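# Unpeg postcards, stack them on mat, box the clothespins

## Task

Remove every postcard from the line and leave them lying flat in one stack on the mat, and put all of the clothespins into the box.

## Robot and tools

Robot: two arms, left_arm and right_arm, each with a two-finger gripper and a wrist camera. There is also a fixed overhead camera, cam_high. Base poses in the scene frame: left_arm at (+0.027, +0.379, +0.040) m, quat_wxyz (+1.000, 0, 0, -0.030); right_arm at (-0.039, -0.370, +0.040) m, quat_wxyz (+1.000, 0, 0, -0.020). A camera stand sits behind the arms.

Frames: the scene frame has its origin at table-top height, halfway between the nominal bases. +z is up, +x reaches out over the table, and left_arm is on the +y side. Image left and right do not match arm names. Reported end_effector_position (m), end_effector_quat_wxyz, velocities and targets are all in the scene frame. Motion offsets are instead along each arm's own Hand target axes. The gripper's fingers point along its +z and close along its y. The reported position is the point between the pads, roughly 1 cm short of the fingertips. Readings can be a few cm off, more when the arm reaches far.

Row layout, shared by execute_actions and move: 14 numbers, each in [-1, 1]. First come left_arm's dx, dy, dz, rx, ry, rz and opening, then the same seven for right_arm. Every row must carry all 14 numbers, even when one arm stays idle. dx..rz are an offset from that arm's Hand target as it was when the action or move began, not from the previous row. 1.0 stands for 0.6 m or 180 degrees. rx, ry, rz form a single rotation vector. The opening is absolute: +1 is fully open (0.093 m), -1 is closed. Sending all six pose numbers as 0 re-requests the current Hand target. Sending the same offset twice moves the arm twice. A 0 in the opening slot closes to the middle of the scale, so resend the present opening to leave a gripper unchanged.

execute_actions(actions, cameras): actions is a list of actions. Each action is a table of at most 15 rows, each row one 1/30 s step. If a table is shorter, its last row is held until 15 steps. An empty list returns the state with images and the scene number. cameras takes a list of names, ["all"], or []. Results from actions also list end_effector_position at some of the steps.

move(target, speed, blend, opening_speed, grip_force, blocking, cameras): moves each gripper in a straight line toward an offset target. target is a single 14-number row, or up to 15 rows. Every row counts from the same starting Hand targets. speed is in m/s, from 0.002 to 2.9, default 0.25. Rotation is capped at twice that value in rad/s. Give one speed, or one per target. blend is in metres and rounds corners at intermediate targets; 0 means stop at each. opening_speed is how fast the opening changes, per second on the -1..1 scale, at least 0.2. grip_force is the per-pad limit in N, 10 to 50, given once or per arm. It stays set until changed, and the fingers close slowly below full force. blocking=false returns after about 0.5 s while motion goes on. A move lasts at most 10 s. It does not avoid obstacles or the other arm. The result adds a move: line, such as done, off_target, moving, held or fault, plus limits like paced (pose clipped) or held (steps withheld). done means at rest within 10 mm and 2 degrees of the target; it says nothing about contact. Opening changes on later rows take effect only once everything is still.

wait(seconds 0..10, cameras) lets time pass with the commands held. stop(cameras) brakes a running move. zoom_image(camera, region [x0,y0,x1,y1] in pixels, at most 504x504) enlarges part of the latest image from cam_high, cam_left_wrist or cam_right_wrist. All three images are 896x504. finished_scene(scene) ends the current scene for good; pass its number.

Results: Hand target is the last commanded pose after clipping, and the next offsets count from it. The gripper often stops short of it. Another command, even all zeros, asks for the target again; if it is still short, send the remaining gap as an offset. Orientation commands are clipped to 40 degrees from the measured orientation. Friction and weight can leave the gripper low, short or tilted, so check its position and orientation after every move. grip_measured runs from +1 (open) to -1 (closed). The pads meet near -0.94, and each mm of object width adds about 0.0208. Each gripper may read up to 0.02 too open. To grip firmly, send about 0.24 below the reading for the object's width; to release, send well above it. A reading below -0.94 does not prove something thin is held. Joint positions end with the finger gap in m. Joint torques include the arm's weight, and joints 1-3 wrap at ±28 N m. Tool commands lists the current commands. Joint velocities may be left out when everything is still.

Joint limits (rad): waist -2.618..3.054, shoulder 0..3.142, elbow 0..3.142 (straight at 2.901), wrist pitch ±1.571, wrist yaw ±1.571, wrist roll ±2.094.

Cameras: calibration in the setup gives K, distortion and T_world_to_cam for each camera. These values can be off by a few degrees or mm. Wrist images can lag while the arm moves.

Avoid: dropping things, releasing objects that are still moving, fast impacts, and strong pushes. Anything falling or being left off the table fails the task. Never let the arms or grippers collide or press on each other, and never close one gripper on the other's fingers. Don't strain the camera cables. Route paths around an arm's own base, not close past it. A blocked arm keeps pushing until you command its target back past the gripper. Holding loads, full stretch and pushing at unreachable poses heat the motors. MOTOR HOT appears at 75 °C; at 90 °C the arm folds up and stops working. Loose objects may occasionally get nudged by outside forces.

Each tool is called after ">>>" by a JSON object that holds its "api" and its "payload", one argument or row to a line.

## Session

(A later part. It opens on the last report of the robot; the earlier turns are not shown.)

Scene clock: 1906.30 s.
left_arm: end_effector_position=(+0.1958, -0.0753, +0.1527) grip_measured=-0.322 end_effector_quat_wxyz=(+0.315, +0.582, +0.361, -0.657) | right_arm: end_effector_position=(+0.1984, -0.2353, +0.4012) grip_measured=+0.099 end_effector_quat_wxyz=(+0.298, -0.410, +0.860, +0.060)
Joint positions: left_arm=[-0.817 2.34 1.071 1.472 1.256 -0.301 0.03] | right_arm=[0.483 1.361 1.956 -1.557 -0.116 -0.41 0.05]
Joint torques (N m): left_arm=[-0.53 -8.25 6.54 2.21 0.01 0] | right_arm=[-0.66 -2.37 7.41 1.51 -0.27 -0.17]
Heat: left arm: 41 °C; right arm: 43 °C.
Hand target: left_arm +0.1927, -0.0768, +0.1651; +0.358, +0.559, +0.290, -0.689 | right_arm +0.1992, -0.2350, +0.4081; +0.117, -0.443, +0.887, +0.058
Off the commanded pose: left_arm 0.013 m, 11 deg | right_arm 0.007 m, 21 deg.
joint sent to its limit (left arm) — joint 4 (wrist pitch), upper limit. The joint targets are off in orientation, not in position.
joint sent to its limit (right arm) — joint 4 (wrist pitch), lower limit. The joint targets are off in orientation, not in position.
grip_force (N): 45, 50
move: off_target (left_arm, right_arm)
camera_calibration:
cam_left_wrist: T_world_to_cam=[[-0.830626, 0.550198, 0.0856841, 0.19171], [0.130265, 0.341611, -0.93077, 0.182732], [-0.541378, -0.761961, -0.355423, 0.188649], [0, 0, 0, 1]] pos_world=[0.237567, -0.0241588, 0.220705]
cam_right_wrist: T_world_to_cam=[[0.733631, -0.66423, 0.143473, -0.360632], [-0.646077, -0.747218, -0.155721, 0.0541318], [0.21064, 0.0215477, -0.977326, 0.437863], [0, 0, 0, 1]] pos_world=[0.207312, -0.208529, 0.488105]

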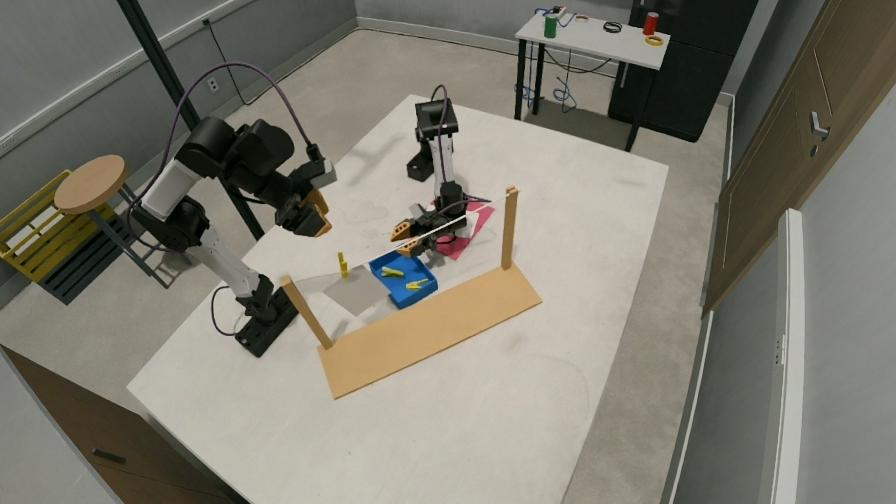

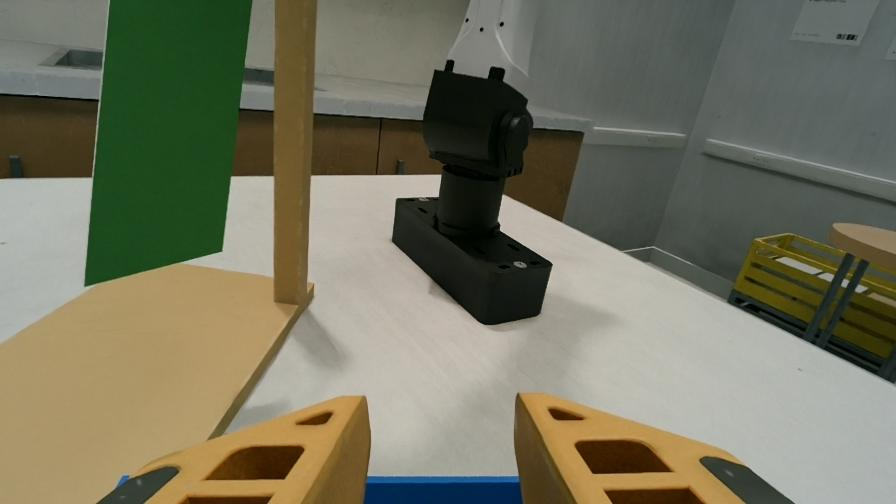

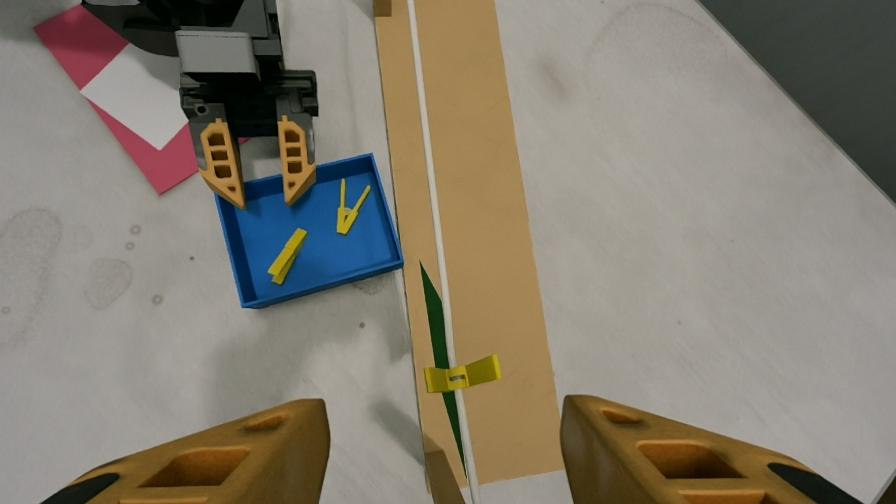

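>>> {"api": "move", "payload": {
  "target": [
    [-0.009,0.1823,-0.018,0,0,0,-0.32,0,0,0,0,0,0,0.1]
  ],
  "speed": 0.12,
  "cameras": ["all"]
}}

>>> {"api": "zoom_image", "payload": {
  "camera": "cam_high",
  "region": [300, 130, 560, 330]
}}

Scene clock: 1940.93 s.
left_arm: end_effector_position=(+0.2878, -0.1347, +0.1565) grip_measured=-0.322 end_effector_quat_wxyz=(-0.324, -0.560, -0.347, +0.679) | right_arm: end_effector_position=(+0.1984, -0.2353, +0.4012) grip_measured=+0.099 end_effector_quat_wxyz=(+0.298, -0.410, +0.860, +0.060)
Joint positions: left_arm=[-0.755 2.704 1.738 1.472 1.294 -0.601 0.03] | right_arm=[0.483 1.361 1.956 -1.557 -0.116 -0.41 0.05]
Joint torques (N m): left_arm=[0.65 -10.63 8.25 1.99 -0.19 -0.05] | right_arm=[-0.66 -2.35 7.39 1.51 -0.26 -0.17]
Motor temperatures (°C): left_arm=[23 38 38 45 23 25 22] | right_arm=[23 35 42 37 24 25 24]
Heat: left arm: 45 °C; right arm: 42 °C.
Hand target: left_arm +0.2890, -0.1300, +0.1681; -0.358, -0.559, -0.290, +0.689 | right_arm +0.1992, -0.2350, +0.4081; +0.117, -0.443, +0.887, +0.058
Off the commanded pose: left_arm 0.013 m, 8 deg | right_arm 0.007 m, 21 deg.
joint sent to its limit (left arm) — joint 4 (wrist pitch), upper limit. The joint targets are off in orientation, not in position.
joint sent to its limit (right arm) — joint 4 (wrist pitch), lower limit. The joint targets are off in orientation, not in position.
grip_force (N): 45, 50
move: off_target (left_arm, right_arm)
camera_calibration:
cam_left_wrist: T_world_to_cam=[[-0.825061, 0.558378, 0.0865422, 0.299829], [0.0937961, 0.286377, -0.953515, 0.201222], [-0.557205, -0.77859, -0.288652, 0.186373], [0, 0, 0, 1]] pos_world=[0.332351, -0.0799352, 0.219717]
cam_right_wrist: T_world_to_cam=[[0.733631, -0.66423, 0.143473, -0.360632], [-0.646077, -0.747218, -0.155721, 0.0541318], [0.21064, 0.0215477, -0.977326, 0.437863], [0, 0, 0, 1]] pos_world=[0.207312, -0.208529, 0.488105]

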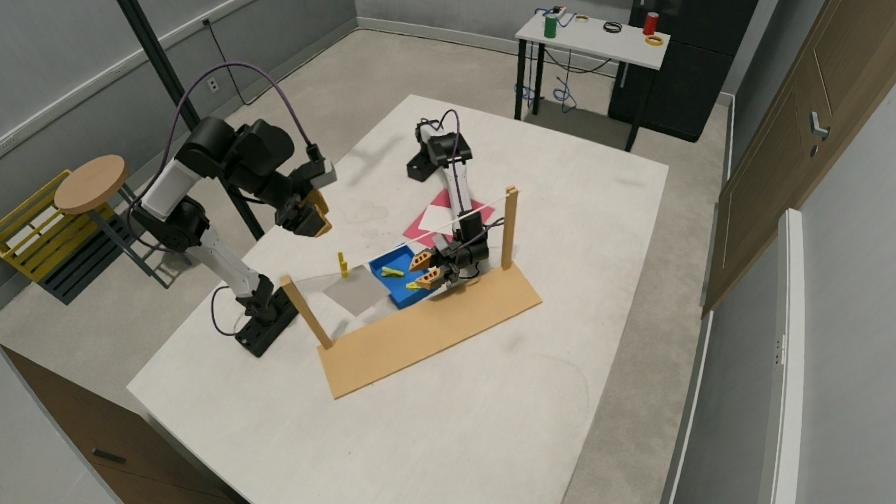

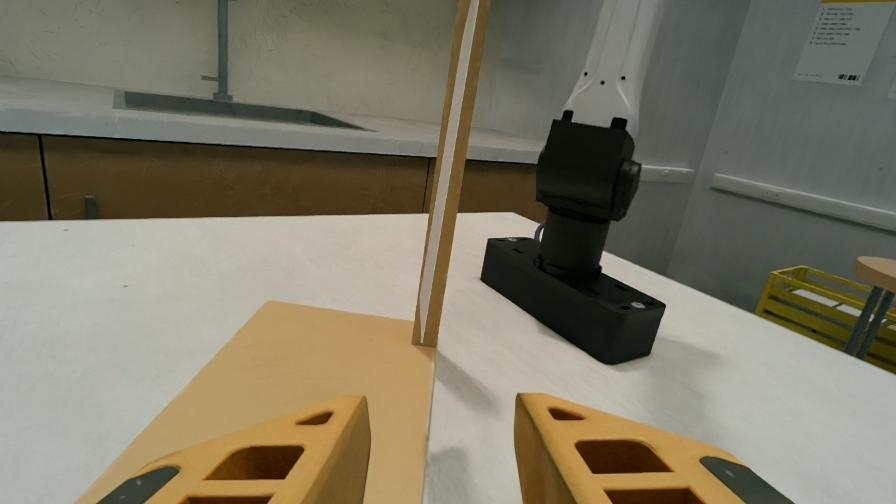

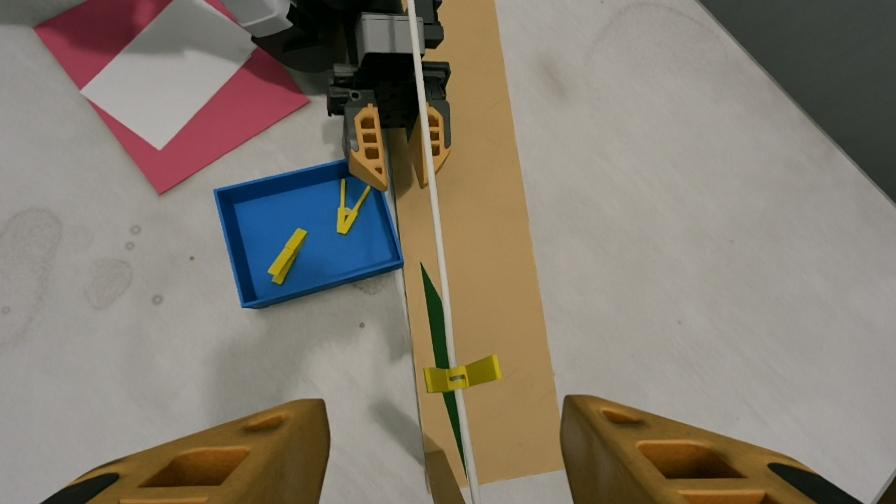

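Scaled by 1.938 from the camera's 896x504 image, which has a finer 1280x720 frame.

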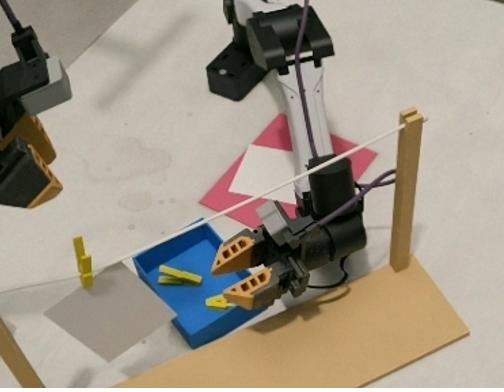

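>>> {"api": "move", "payload": {
  "target": [
    [0.0243,0.0127,0.1308,0.011,0,0.044,-0.32,0,0,0,0,0,0,0.1]
  ],
  "speed": 0.08,
  "cameras": ["all"]
}}

>>> {"api": "zoom_image", "payload": {
  "camera": "cam_right_wrist",
  "region": [340, 140, 560, 440]
}}

>>> {"api": "zoom_image", "payload": {
  "camera": "cam_high",
  "region": [300, 130, 560, 330]
}}

Scene clock: 1963.00 s.
left_arm: end_effector_position=(+0.2478, -0.1965, +0.1674) grip_measured=-0.322 end_effector_quat_wxyz=(+0.381, +0.586, +0.249, -0.670) | right_arm: end_effector_position=(+0.1984, -0.2353, +0.4012) grip_measured=+0.099 end_effector_quat_wxyz=(+0.298, -0.410, +0.860, +0.060)
Joint positions: left_arm=[-0.883 2.854 2.052 1.394 1.224 -0.448 0.03] | right_arm=[0.483 1.361 1.956 -1.557 -0.116 -0.41 0.05]
Joint torques (N m): left_arm=[-0.16 -11.32 8.73 1.08 -0.47 0.13] | right_arm=[-0.65 -2.4 7.38 1.51 -0.27 -0.17]
Heat: left arm: 44 °C; right arm: 42 °C.
Hand target: left_arm +0.2495, -0.1997, +0.1700; +0.395, +0.583, +0.239, -0.668 | right_arm +0.1992, -0.2350, +0.4081; +0.117, -0.443, +0.887, +0.058
Off the commanded pose: left_arm 0.004 m, 2 deg | right_arm 0.007 m, 21 deg.
joint sent to its limit (right arm) — joint 4 (wrist pitch), lower limit. The joint targets are off in orientation, not in position.
grip_force (N): 45, 50
move: off_target (right_arm)
camera_calibration:
cam_left_wrist: T_world_to_cam=[[-0.795958, 0.589916, -0.135834, 0.336676], [0.246295, 0.110611, -0.962862, 0.16219], [-0.552983, -0.799853, -0.233335, 0.104747], [0, 0, 0, 1]] pos_world=[0.285957, -0.132769, 0.226339]
cam_right_wrist: T_world_to_cam=[[0.733631, -0.66423, 0.143473, -0.360632], [-0.646077, -0.747218, -0.155721, 0.0541318], [0.21064, 0.0215477, -0.977326, 0.437863], [0, 0, 0, 1]] pos_world=[0.207312, -0.208529, 0.488105]

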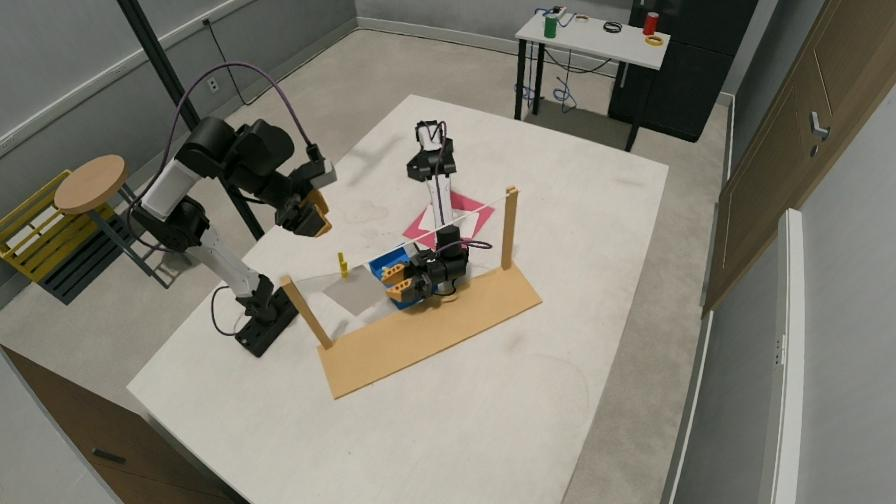

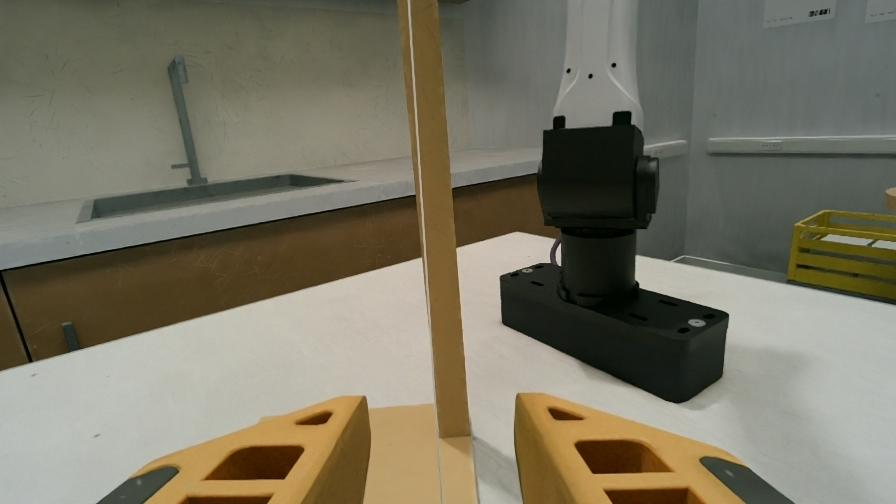

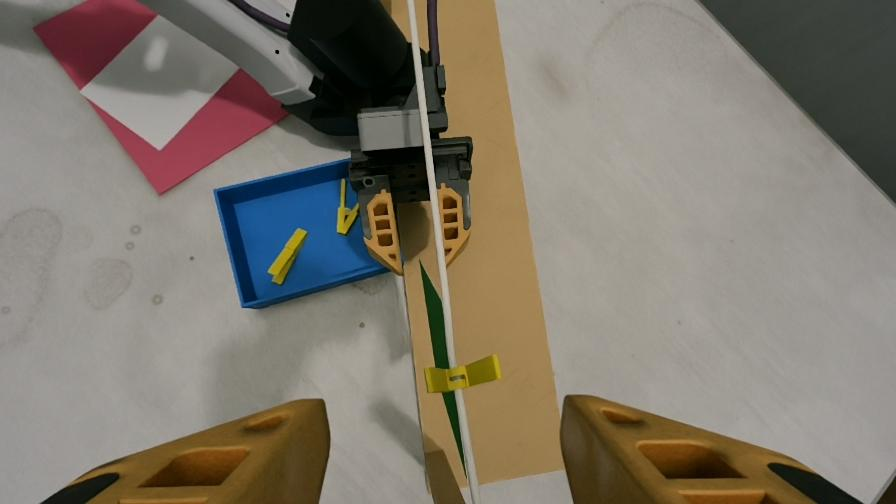

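Scaled by 1.680 from the camera's 896x504 image, which has a finer 1280x720 frame.

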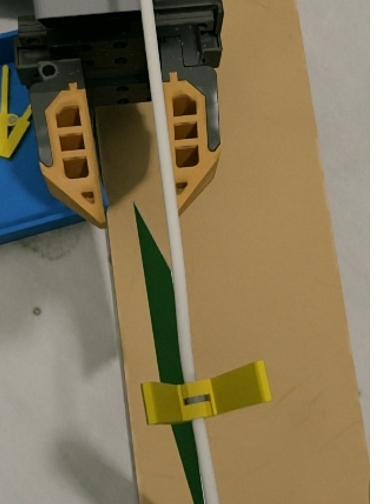

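Scaled by 1.938 from the camera's 896x504 image, which has a finer 1280x720 frame.

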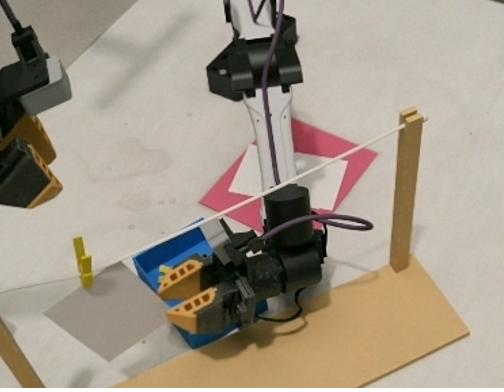

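>>> {"api": "move", "payload": {
  "target": [
    [0,0,0.02,0,0,0,-0.32,0,0,0,0,0,0,0.1],
    [0,0,0.02,0,0,0,-1,0,0,0,0,0,0,0.1]
  ],
  "speed": 0.06,
  "cameras": ["all"]
}}

>>> {"api": "zoom_image", "payload": {
  "camera": "cam_right_wrist",
  "region": [340, 140, 560, 504]
}}

>>> {"api": "zoom_image", "payload": {
  "camera": "cam_high",
  "region": [300, 170, 500, 330]
}}

Scene clock: 1980.10 s.
left_arm: end_effector_position=(+0.2420, -0.2054, +0.1695) grip_measured=-0.988 end_effector_quat_wxyz=(+0.382, +0.586, +0.249, -0.670) | right_arm: end_effector_position=(+0.1984, -0.2353, +0.4012) grip_measured=+0.099 end_effector_quat_wxyz=(+0.298, -0.410, +0.860, +0.060)
Joint positions: left_arm=[-0.901 2.854 2.07 1.347 1.207 -0.417 0] | right_arm=[0.483 1.361 1.956 -1.557 -0.116 -0.41 0.05]
Joint torques (N m): left_arm=[-0.4 -11.4 8.92 1.14 -0.44 0.16] | right_arm=[-0.66 -2.36 7.36 1.51 -0.27 -0.17]
Motor temperatures (°C): left_arm=[23 44 38 40 23 25 22] | right_arm=[23 34 42 36 24 25 24]
Heat: left arm: 44 °C; right arm: 42 °C.
Hand target: left_arm +0.2423, -0.2091, +0.1724; +0.395, +0.583, +0.239, -0.668 | right_arm +0.1992, -0.2350, +0.4081; +0.117, -0.443, +0.887, +0.058
Off the commanded pose: left_arm 0.005 m, 2 deg | right_arm 0.007 m, 21 deg.
joint sent to its limit (right arm) — joint 4 (wrist pitch), lower limit. The joint targets are off in orientation, not in position.
grip_force (N): 45, 50
move: off_target (right_arm)
camera_calibration:
cam_left_wrist: T_world_to_cam=[[-0.797134, 0.588261, -0.136111, 0.337455], [0.246063, 0.110634, -0.962919, 0.166768], [-0.551389, -0.801068, -0.232939, 0.0941195], [0, 0, 0, 1]] pos_world=[0.279858, -0.141566, 0.22844]
cam_right_wrist: T_world_to_cam=[[0.733631, -0.66423, 0.143473, -0.360632], [-0.646077, -0.747218, -0.155721, 0.0541318], [0.21064, 0.0215477, -0.977326, 0.437863], [0, 0, 0, 1]] pos_world=[0.207312, -0.208529, 0.488105]

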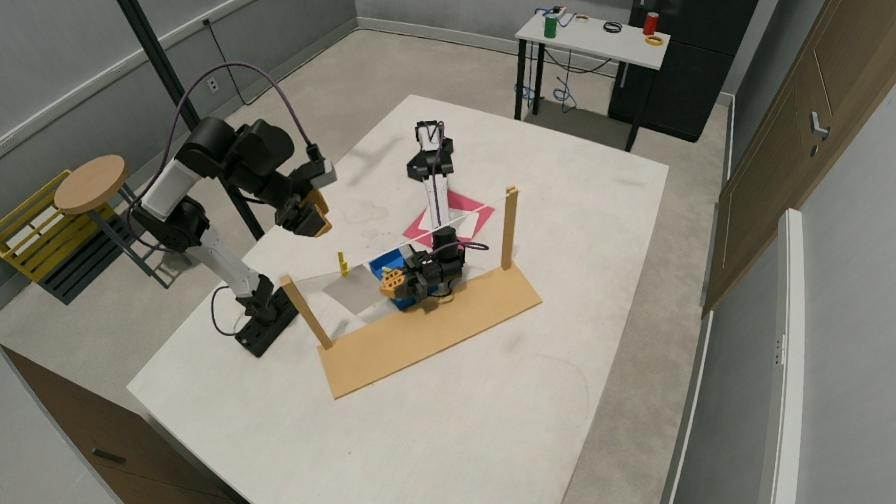

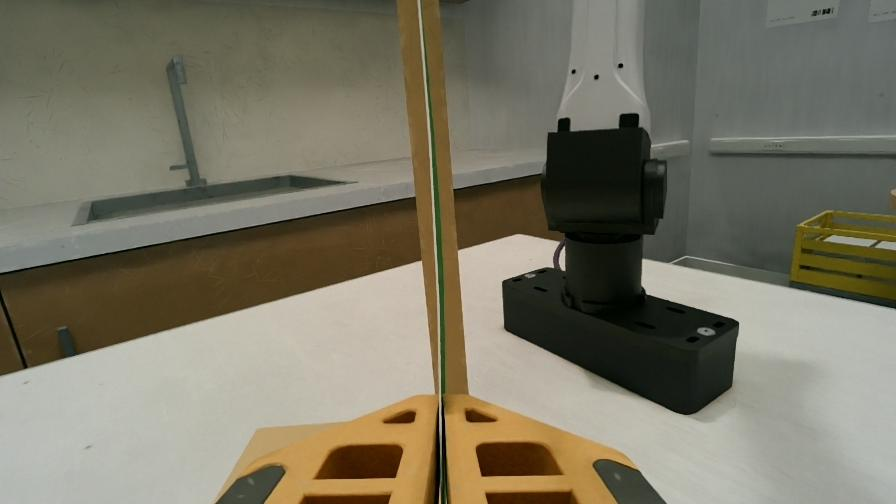

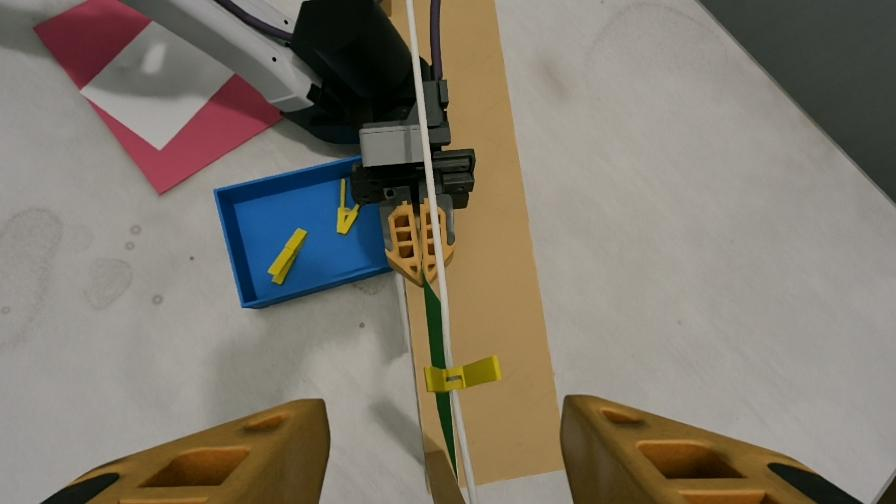

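Scaled by 1.385 from the camera's 896x504 image, which has a finer 1280x720 frame.

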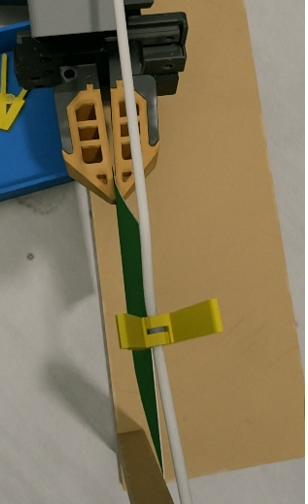

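Scaled by 2.520 from the camera's 896x504 image, which has a finer 1280x720 frame.

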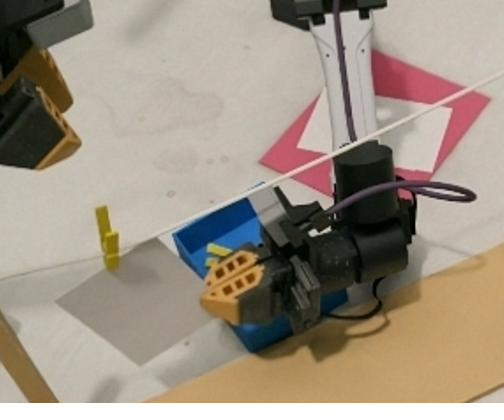

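>>> {"api": "move", "payload": {
  "target": [
    [0,0,0,0,0,0,-1,0.024,-0.039,0.0903,-0.0035,-0.039,-0.0129,0.1]
  ],
  "speed": 0.12,
  "cameras": ["cam_high","cam_right_wrist"]
}}

>>> {"api": "zoom_image", "payload": {
  "camera": "cam_right_wrist",
  "region": [300, 204, 600, 504]
}}

>>> {"api": "zoom_image", "payload": {
  "camera": "cam_high",
  "region": [250, 130, 500, 330]
}}

Scene clock: 1999.53 s.
left_arm: end_effector_position=(+0.2420, -0.2054, +0.1695) grip_measured=-0.988 end_effector_quat_wxyz=(+0.382, +0.586, +0.249, -0.670) | right_arm: end_effector_position=(+0.2181, -0.2483, +0.3545) grip_measured=+0.099 end_effector_quat_wxyz=(+0.228, -0.443, +0.864, +0.077)
Joint positions: left_arm=[-0.901 2.854 2.07 1.347 1.207 -0.417 0] | right_arm=[0.35 1.429 1.852 -1.557 -0.22 -0.588 0.05]
Joint torques (N m): left_arm=[-0.44 -11.38 8.88 1.11 -0.43 0.17] | right_arm=[-0.87 -3.44 5.03 1.23 -0.34 -0.17]
Heat: left arm: 46 °C; right arm: 42 °C.
Hand target: left_arm +0.2423, -0.2091, +0.1724; +0.395, +0.583, +0.239, -0.668 | right_arm +0.2180, -0.2489, +0.3521; +0.170, -0.457, +0.869, +0.088
Off the commanded pose: left_arm 0.005 m, 2 deg | right_arm 0.003 m, 7 deg.
joint sent to its limit (right arm) — joint 4 (wrist pitch), lower limit. The joint targets are off in orientation, not in position.
grip_force (N): 45, 50
move: off_target (right_arm)
camera_calibration:
cam_right_wrist: T_world_to_cam=[[0.793621, -0.604043, 0.0727891, -0.350103], [-0.603333, -0.79677, -0.0338716, -0.0149829], [0.078456, -0.0170349, -0.996772, 0.414428], [0, 0, 0, 1]] pos_world=[0.236295, -0.216356, 0.438067]
Images, in order (width x height): cam_high 896x504, cam_right_wrist 896x504.

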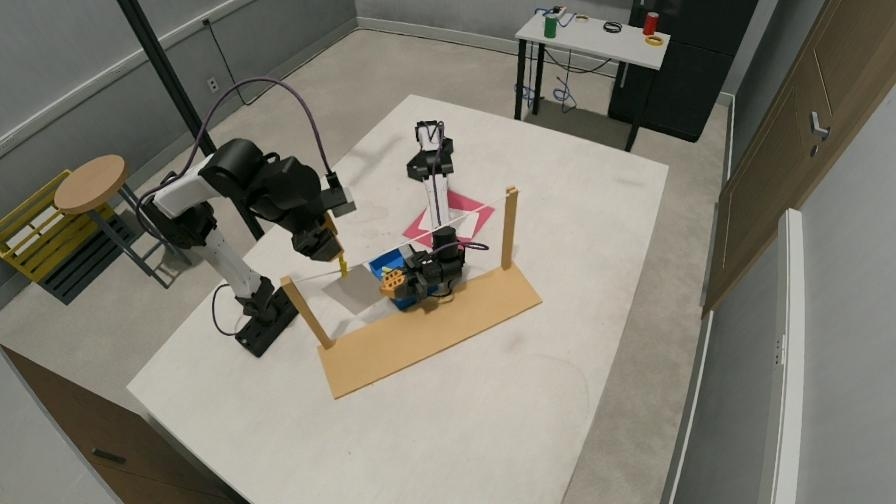

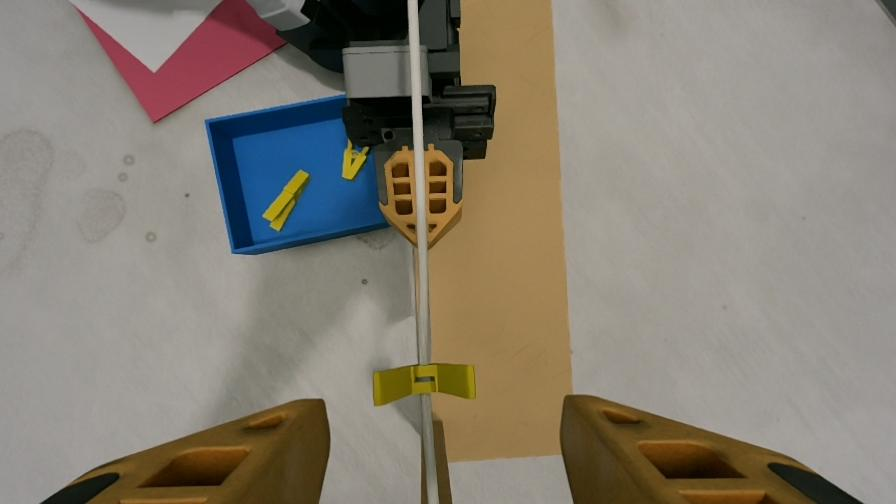

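Scaled by 1.680 from the camera's 896x504 image, which has a finer 1280x720 frame.

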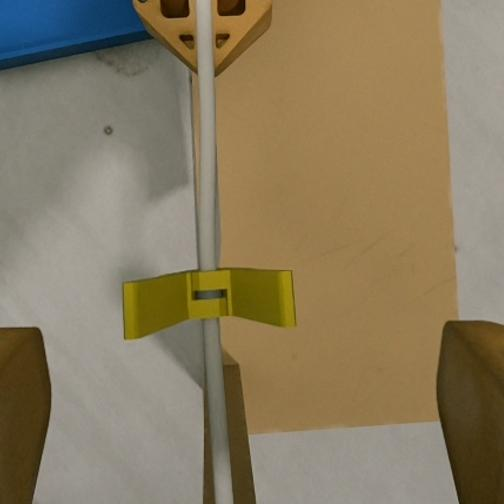

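Scaled by 2.016 from the camera's 896x504 image, which has a finer 1280x720 frame.

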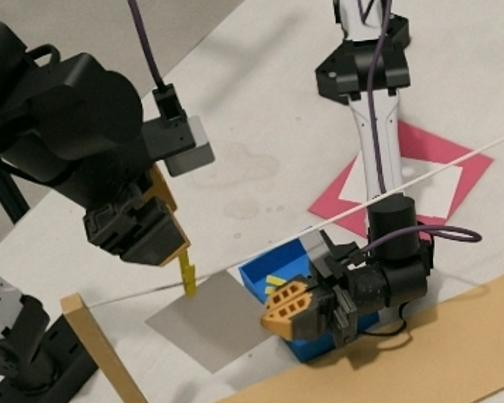

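>>> {"api": "move", "payload": {
  "target": [
    [0,0,0,0,0,0,-1,0.0477,0.0103,0.1068,0,0,0,0.3]
  ],
  "speed": 0.08,
  "cameras": ["all"]
}}

>>> {"api": "zoom_image", "payload": {
  "camera": "cam_right_wrist",
  "region": [300, 204, 600, 504]
}}

>>> {"api": "zoom_image", "payload": {
  "camera": "cam_high",
  "region": [300, 220, 400, 320]
}}

Scene clock: 2018.83 s.
left_arm: end_effector_position=(+0.2420, -0.2054, +0.1695) grip_measured=-0.988 end_effector_quat_wxyz=(+0.382, +0.586, +0.249, -0.670) | right_arm: end_effector_position=(+0.2123, -0.2501, +0.2769) grip_measured=+0.299 end_effector_quat_wxyz=(+0.152, -0.447, +0.877, +0.088)
Joint positions: left_arm=[-0.901 2.854 2.07 1.347 1.207 -0.417 0] | right_arm=[0.35 1.402 1.535 -1.425 -0.221 -0.6 0.06]
Joint torques (N m): left_arm=[-0.46 -11.47 8.9 1.12 -0.41 0.13] | right_arm=[0.47 -6.17 5.56 1.15 -0.31 -0.19]
Heat: left arm: 47 °C; right arm: 39 °C.
Hand target: left_arm +0.2423, -0.2091, +0.1724; +0.395, +0.583, +0.239, -0.668 | right_arm +0.2116, -0.2476, +0.2819; +0.170, -0.457, +0.869, +0.088
Off the commanded pose: left_arm 0.005 m, 2 deg | right_arm 0.006 m, 3 deg.
grip_force (N): 45, 50
move: off_target (right_arm)
camera_calibration:
cam_left_wrist: T_world_to_cam=[[-0.797134, 0.588261, -0.136111, 0.337455], [0.246063, 0.110634, -0.962919, 0.166768], [-0.551389, -0.801068, -0.232939, 0.0941195], [0, 0, 0, 1]] pos_world=[0.279858, -0.141566, 0.22844]
cam_right_wrist: T_world_to_cam=[[0.804806, -0.593371, -0.0140887, -0.316581], [-0.589727, -0.802098, 0.0941348, -0.0622366], [-0.0671575, -0.0674517, -0.99546, 0.35549], [0, 0, 0, 1]] pos_world=[0.241958, -0.213792, 0.355274]

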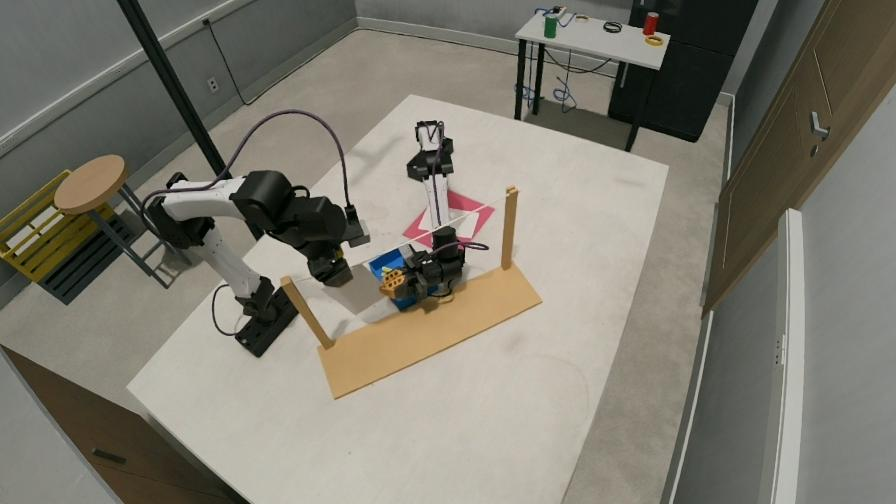

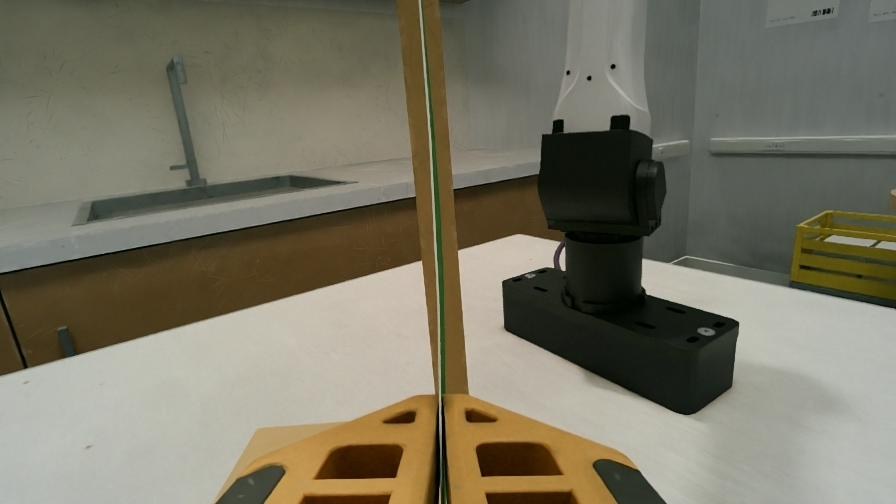

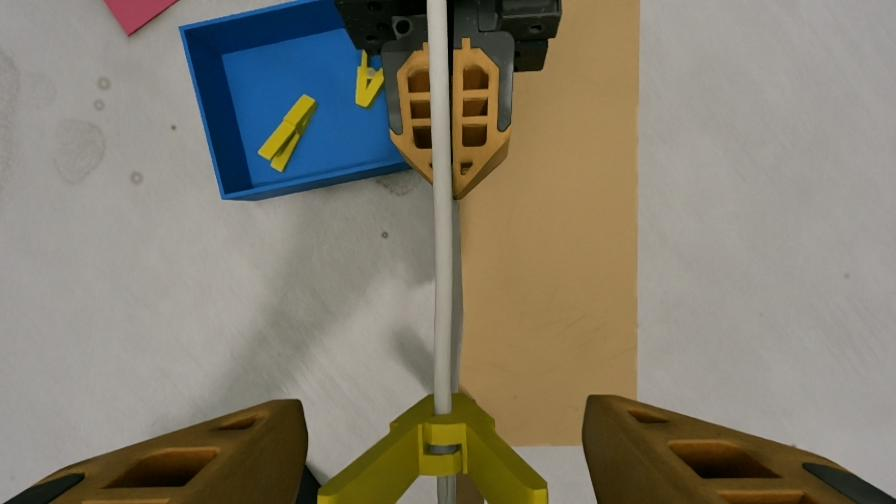

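Scaled by 1.680 from the camera's 896x504 image, which has a finer 1280x720 frame.

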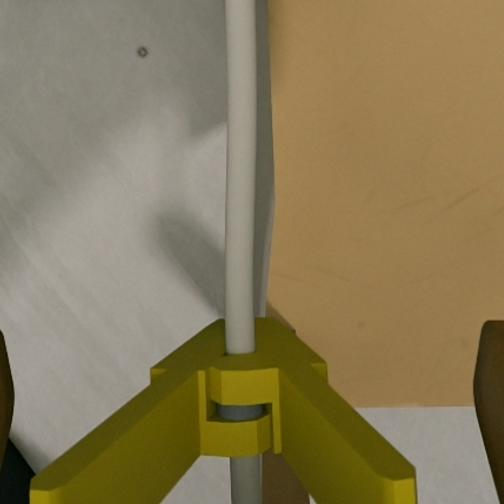

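Scaled by 5.040 from the camera's 896x504 image, which has a finer 1280x720 frame.

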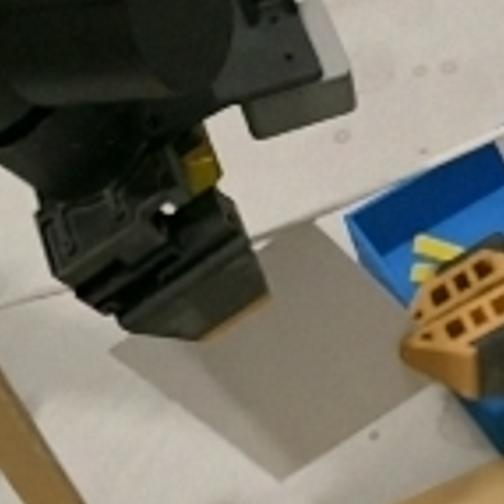

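>>> {"api": "move", "payload": {
  "target": [
    [0,0,0,0,0,0,-1,-0.0037,0,-0.0093,0,0,0,0.3],
    [0,0,0,0,0,0,-1,-0.0037,0,-0.0093,0,0,0,-0.5]
  ],
  "speed": 0.06,
  "opening_speed": 0.6,
  "cameras": ["all"]
}}

>>> {"api": "zoom_image", "payload": {
  "camera": "cam_high",
  "region": [290, 210, 430, 330]
}}

Scene clock: 2033.17 s.
left_arm: end_effector_position=(+0.2420, -0.2055, +0.1694) grip_measured=-0.988 end_effector_quat_wxyz=(+0.382, +0.586, +0.250, -0.670) | right_arm: end_effector_position=(+0.2123, -0.2501, +0.2769) grip_measured=-0.496 end_effector_quat_wxyz=(+0.152, -0.447, +0.877, +0.088)
Joint positions: left_arm=[-0.901 2.854 2.07 1.345 1.207 -0.417 0] | right_arm=[0.35 1.402 1.535 -1.424 -0.221 -0.601 0.021]
Joint torques (N m): left_arm=[-0.35 -11.33 8.88 1.12 -0.44 0.16] | right_arm=[0.5 -5.52 8.2 0.93 -0.3 -0.18]
Heat: left arm: 47 °C; right arm: 40 °C.
Hand target: left_arm +0.2423, -0.2091, +0.1725; +0.395, +0.583, +0.239, -0.668 | right_arm +0.2116, -0.2476, +0.2879; +0.170, -0.457, +0.869, +0.088
Off the commanded pose: left_arm 0.005 m, 2 deg | right_arm 0.011 m, 2 deg.
grip_force (N): 45, 50
move: off_target (right_arm); target 2's new opening was sent with right_arm's hand 0.011 m and 2 deg from that target
camera_calibration:
cam_left_wrist: T_world_to_cam=[[-0.797226, 0.588308, -0.135367, 0.337444], [0.245704, 0.111393, -0.962923, 0.166867], [-0.551416, -0.800928, -0.233355, 0.0941924], [0, 0, 0, 1]] pos_world=[0.279959, -0.141667, 0.228339]
cam_right_wrist: T_world_to_cam=[[0.80522, -0.59282, -0.0136042, -0.316677], [-0.58923, -0.802497, 0.0938439, -0.0622575], [-0.0665499, -0.0675489, -0.995494, 0.355342], [0, 0, 0, 1]] pos_world=[0.241959, -0.213691, 0.355275]

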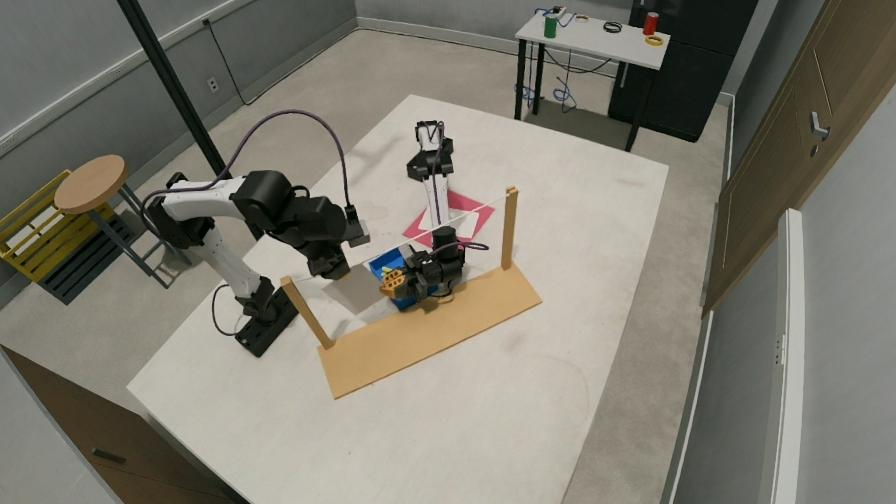

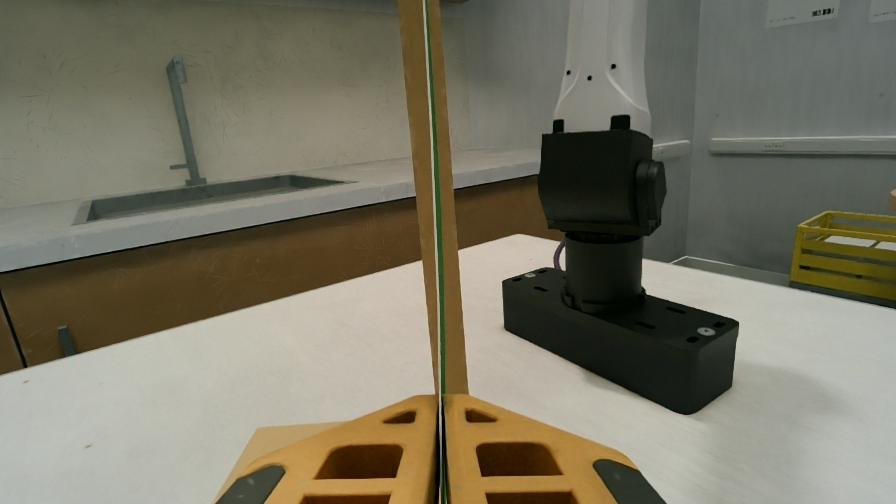

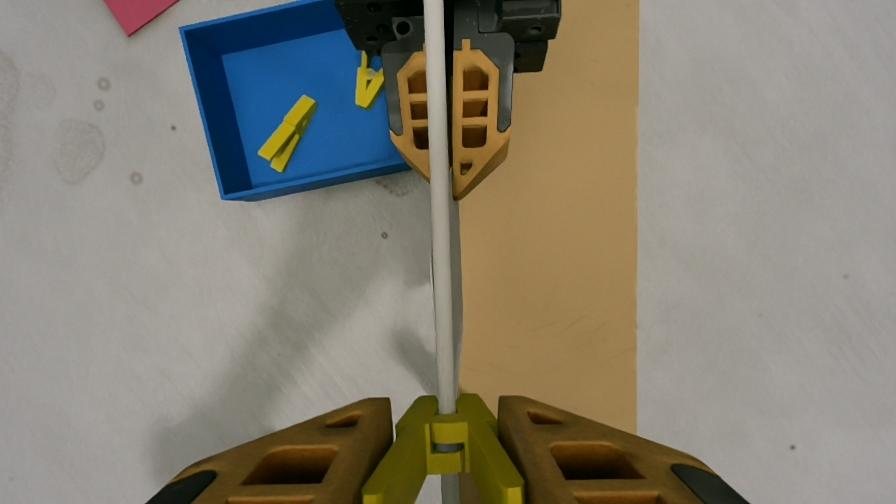

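Scaled by 3.600 from the camera's 896x504 image, which has a finer 1280x720 frame.

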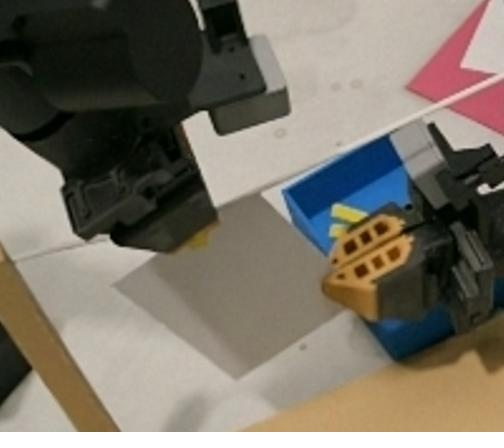

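>>> {"api": "move", "payload": {
  "target": [
    [0,0,0,0,0,0,-1,0,0,0,0,0,0,-0.76]
  ],
  "speed": 0.06,
  "opening_speed": 0.3,
  "cameras": ["all"]
}}

>>> {"api": "zoom_image", "payload": {
  "camera": "cam_right_wrist",
  "region": [340, 354, 560, 504]
}}

Scene clock: 2038.40 s.
left_arm: end_effector_position=(+0.2420, -0.2055, +0.1694) grip_measured=-0.988 end_effector_quat_wxyz=(+0.382, +0.586, +0.250, -0.670) | right_arm: end_effector_position=(+0.2123, -0.2501, +0.2769) grip_measured=-0.661 end_effector_quat_wxyz=(+0.152, -0.447, +0.877, +0.088)
Joint positions: left_arm=[-0.901 2.854 2.07 1.345 1.207 -0.417 0] | right_arm=[0.35 1.402 1.535 -1.424 -0.221 -0.601 0.013]
Joint torques (N m): left_arm=[-0.31 -11.38 8.9 1.15 -0.41 0.17] | right_arm=[0.49 -5.5 8.16 0.93 -0.31 -0.18]
Heat: left arm: 48 °C; right arm: 40 °C.
Hand target: left_arm +0.2423, -0.2091, +0.1725; +0.395, +0.583, +0.239, -0.668 | right_arm +0.2116, -0.2476, +0.2879; +0.170, -0.457, +0.869, +0.088
Off the commanded pose: left_arm 0.005 m, 2 deg | right_arm 0.011 m, 2 deg.
grip_force (N): 45, 50
move: off_target (right_arm)
camera_calibration:
cam_left_wrist: T_world_to_cam=[[-0.797226, 0.588308, -0.135367, 0.337444], [0.245704, 0.111393, -0.962923, 0.166867], [-0.551416, -0.800928, -0.233355, 0.0941924], [0, 0, 0, 1]] pos_world=[0.279959, -0.141667, 0.228339]
cam_right_wrist: T_world_to_cam=[[0.80522, -0.59282, -0.0136042, -0.316677], [-0.58923, -0.802497, 0.0938439, -0.0622575], [-0.0665499, -0.0675489, -0.995494, 0.355342], [0, 0, 0, 1]] pos_world=[0.241959, -0.213691, 0.355275]

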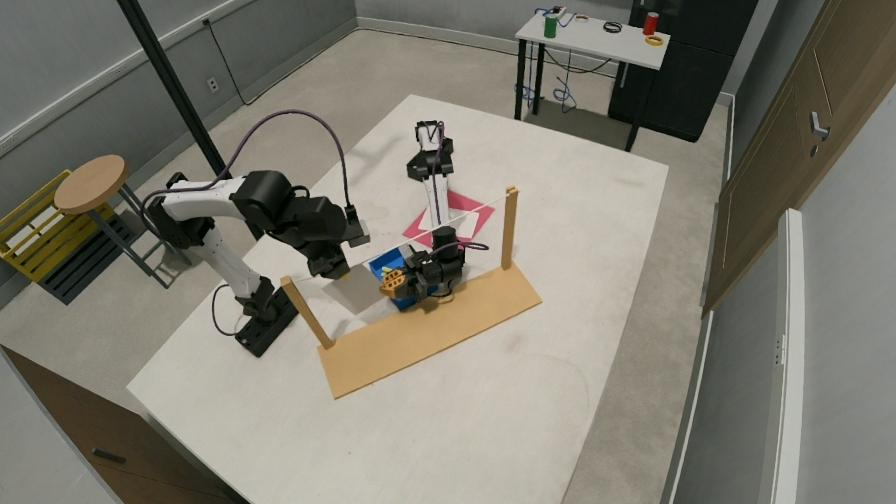

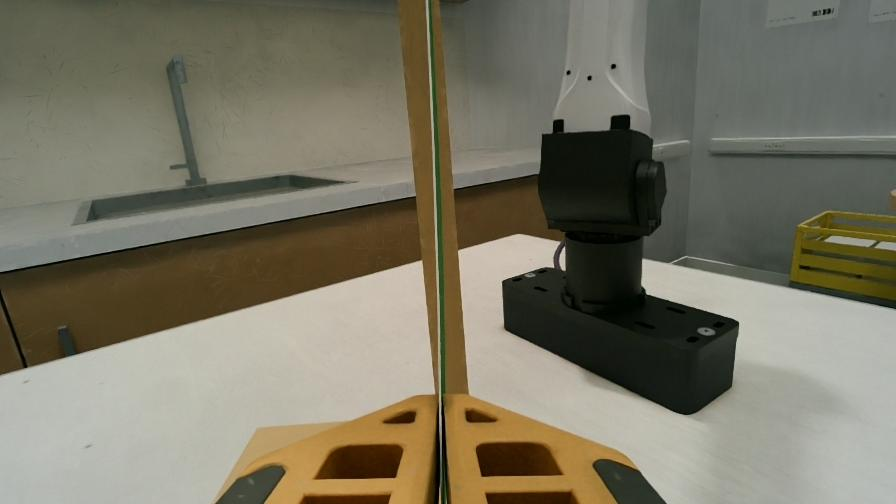

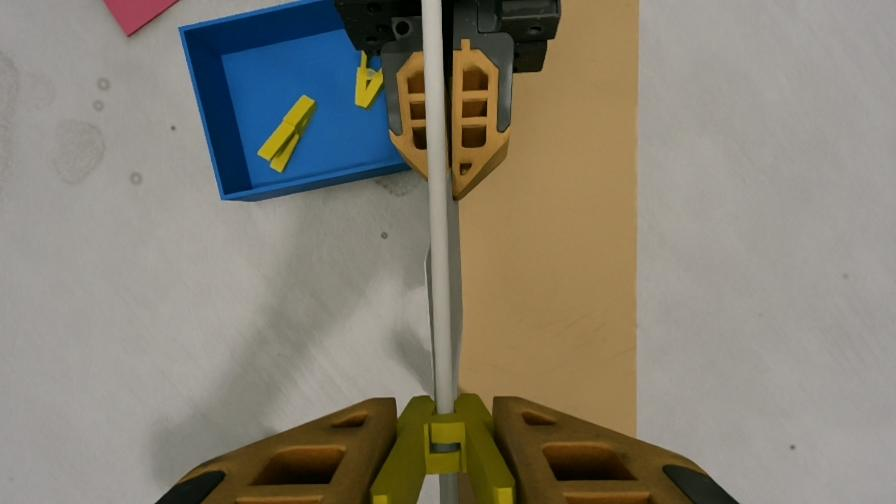

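Scaled by 2.291 from the camera's 896x504 image, which has a finer 1280x720 frame.

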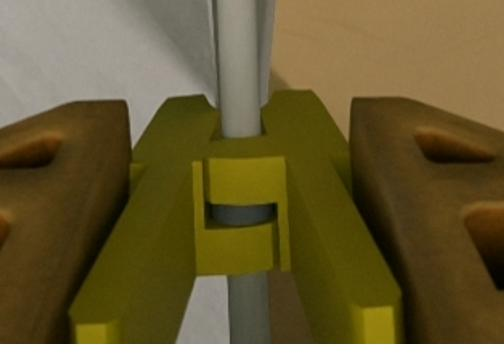

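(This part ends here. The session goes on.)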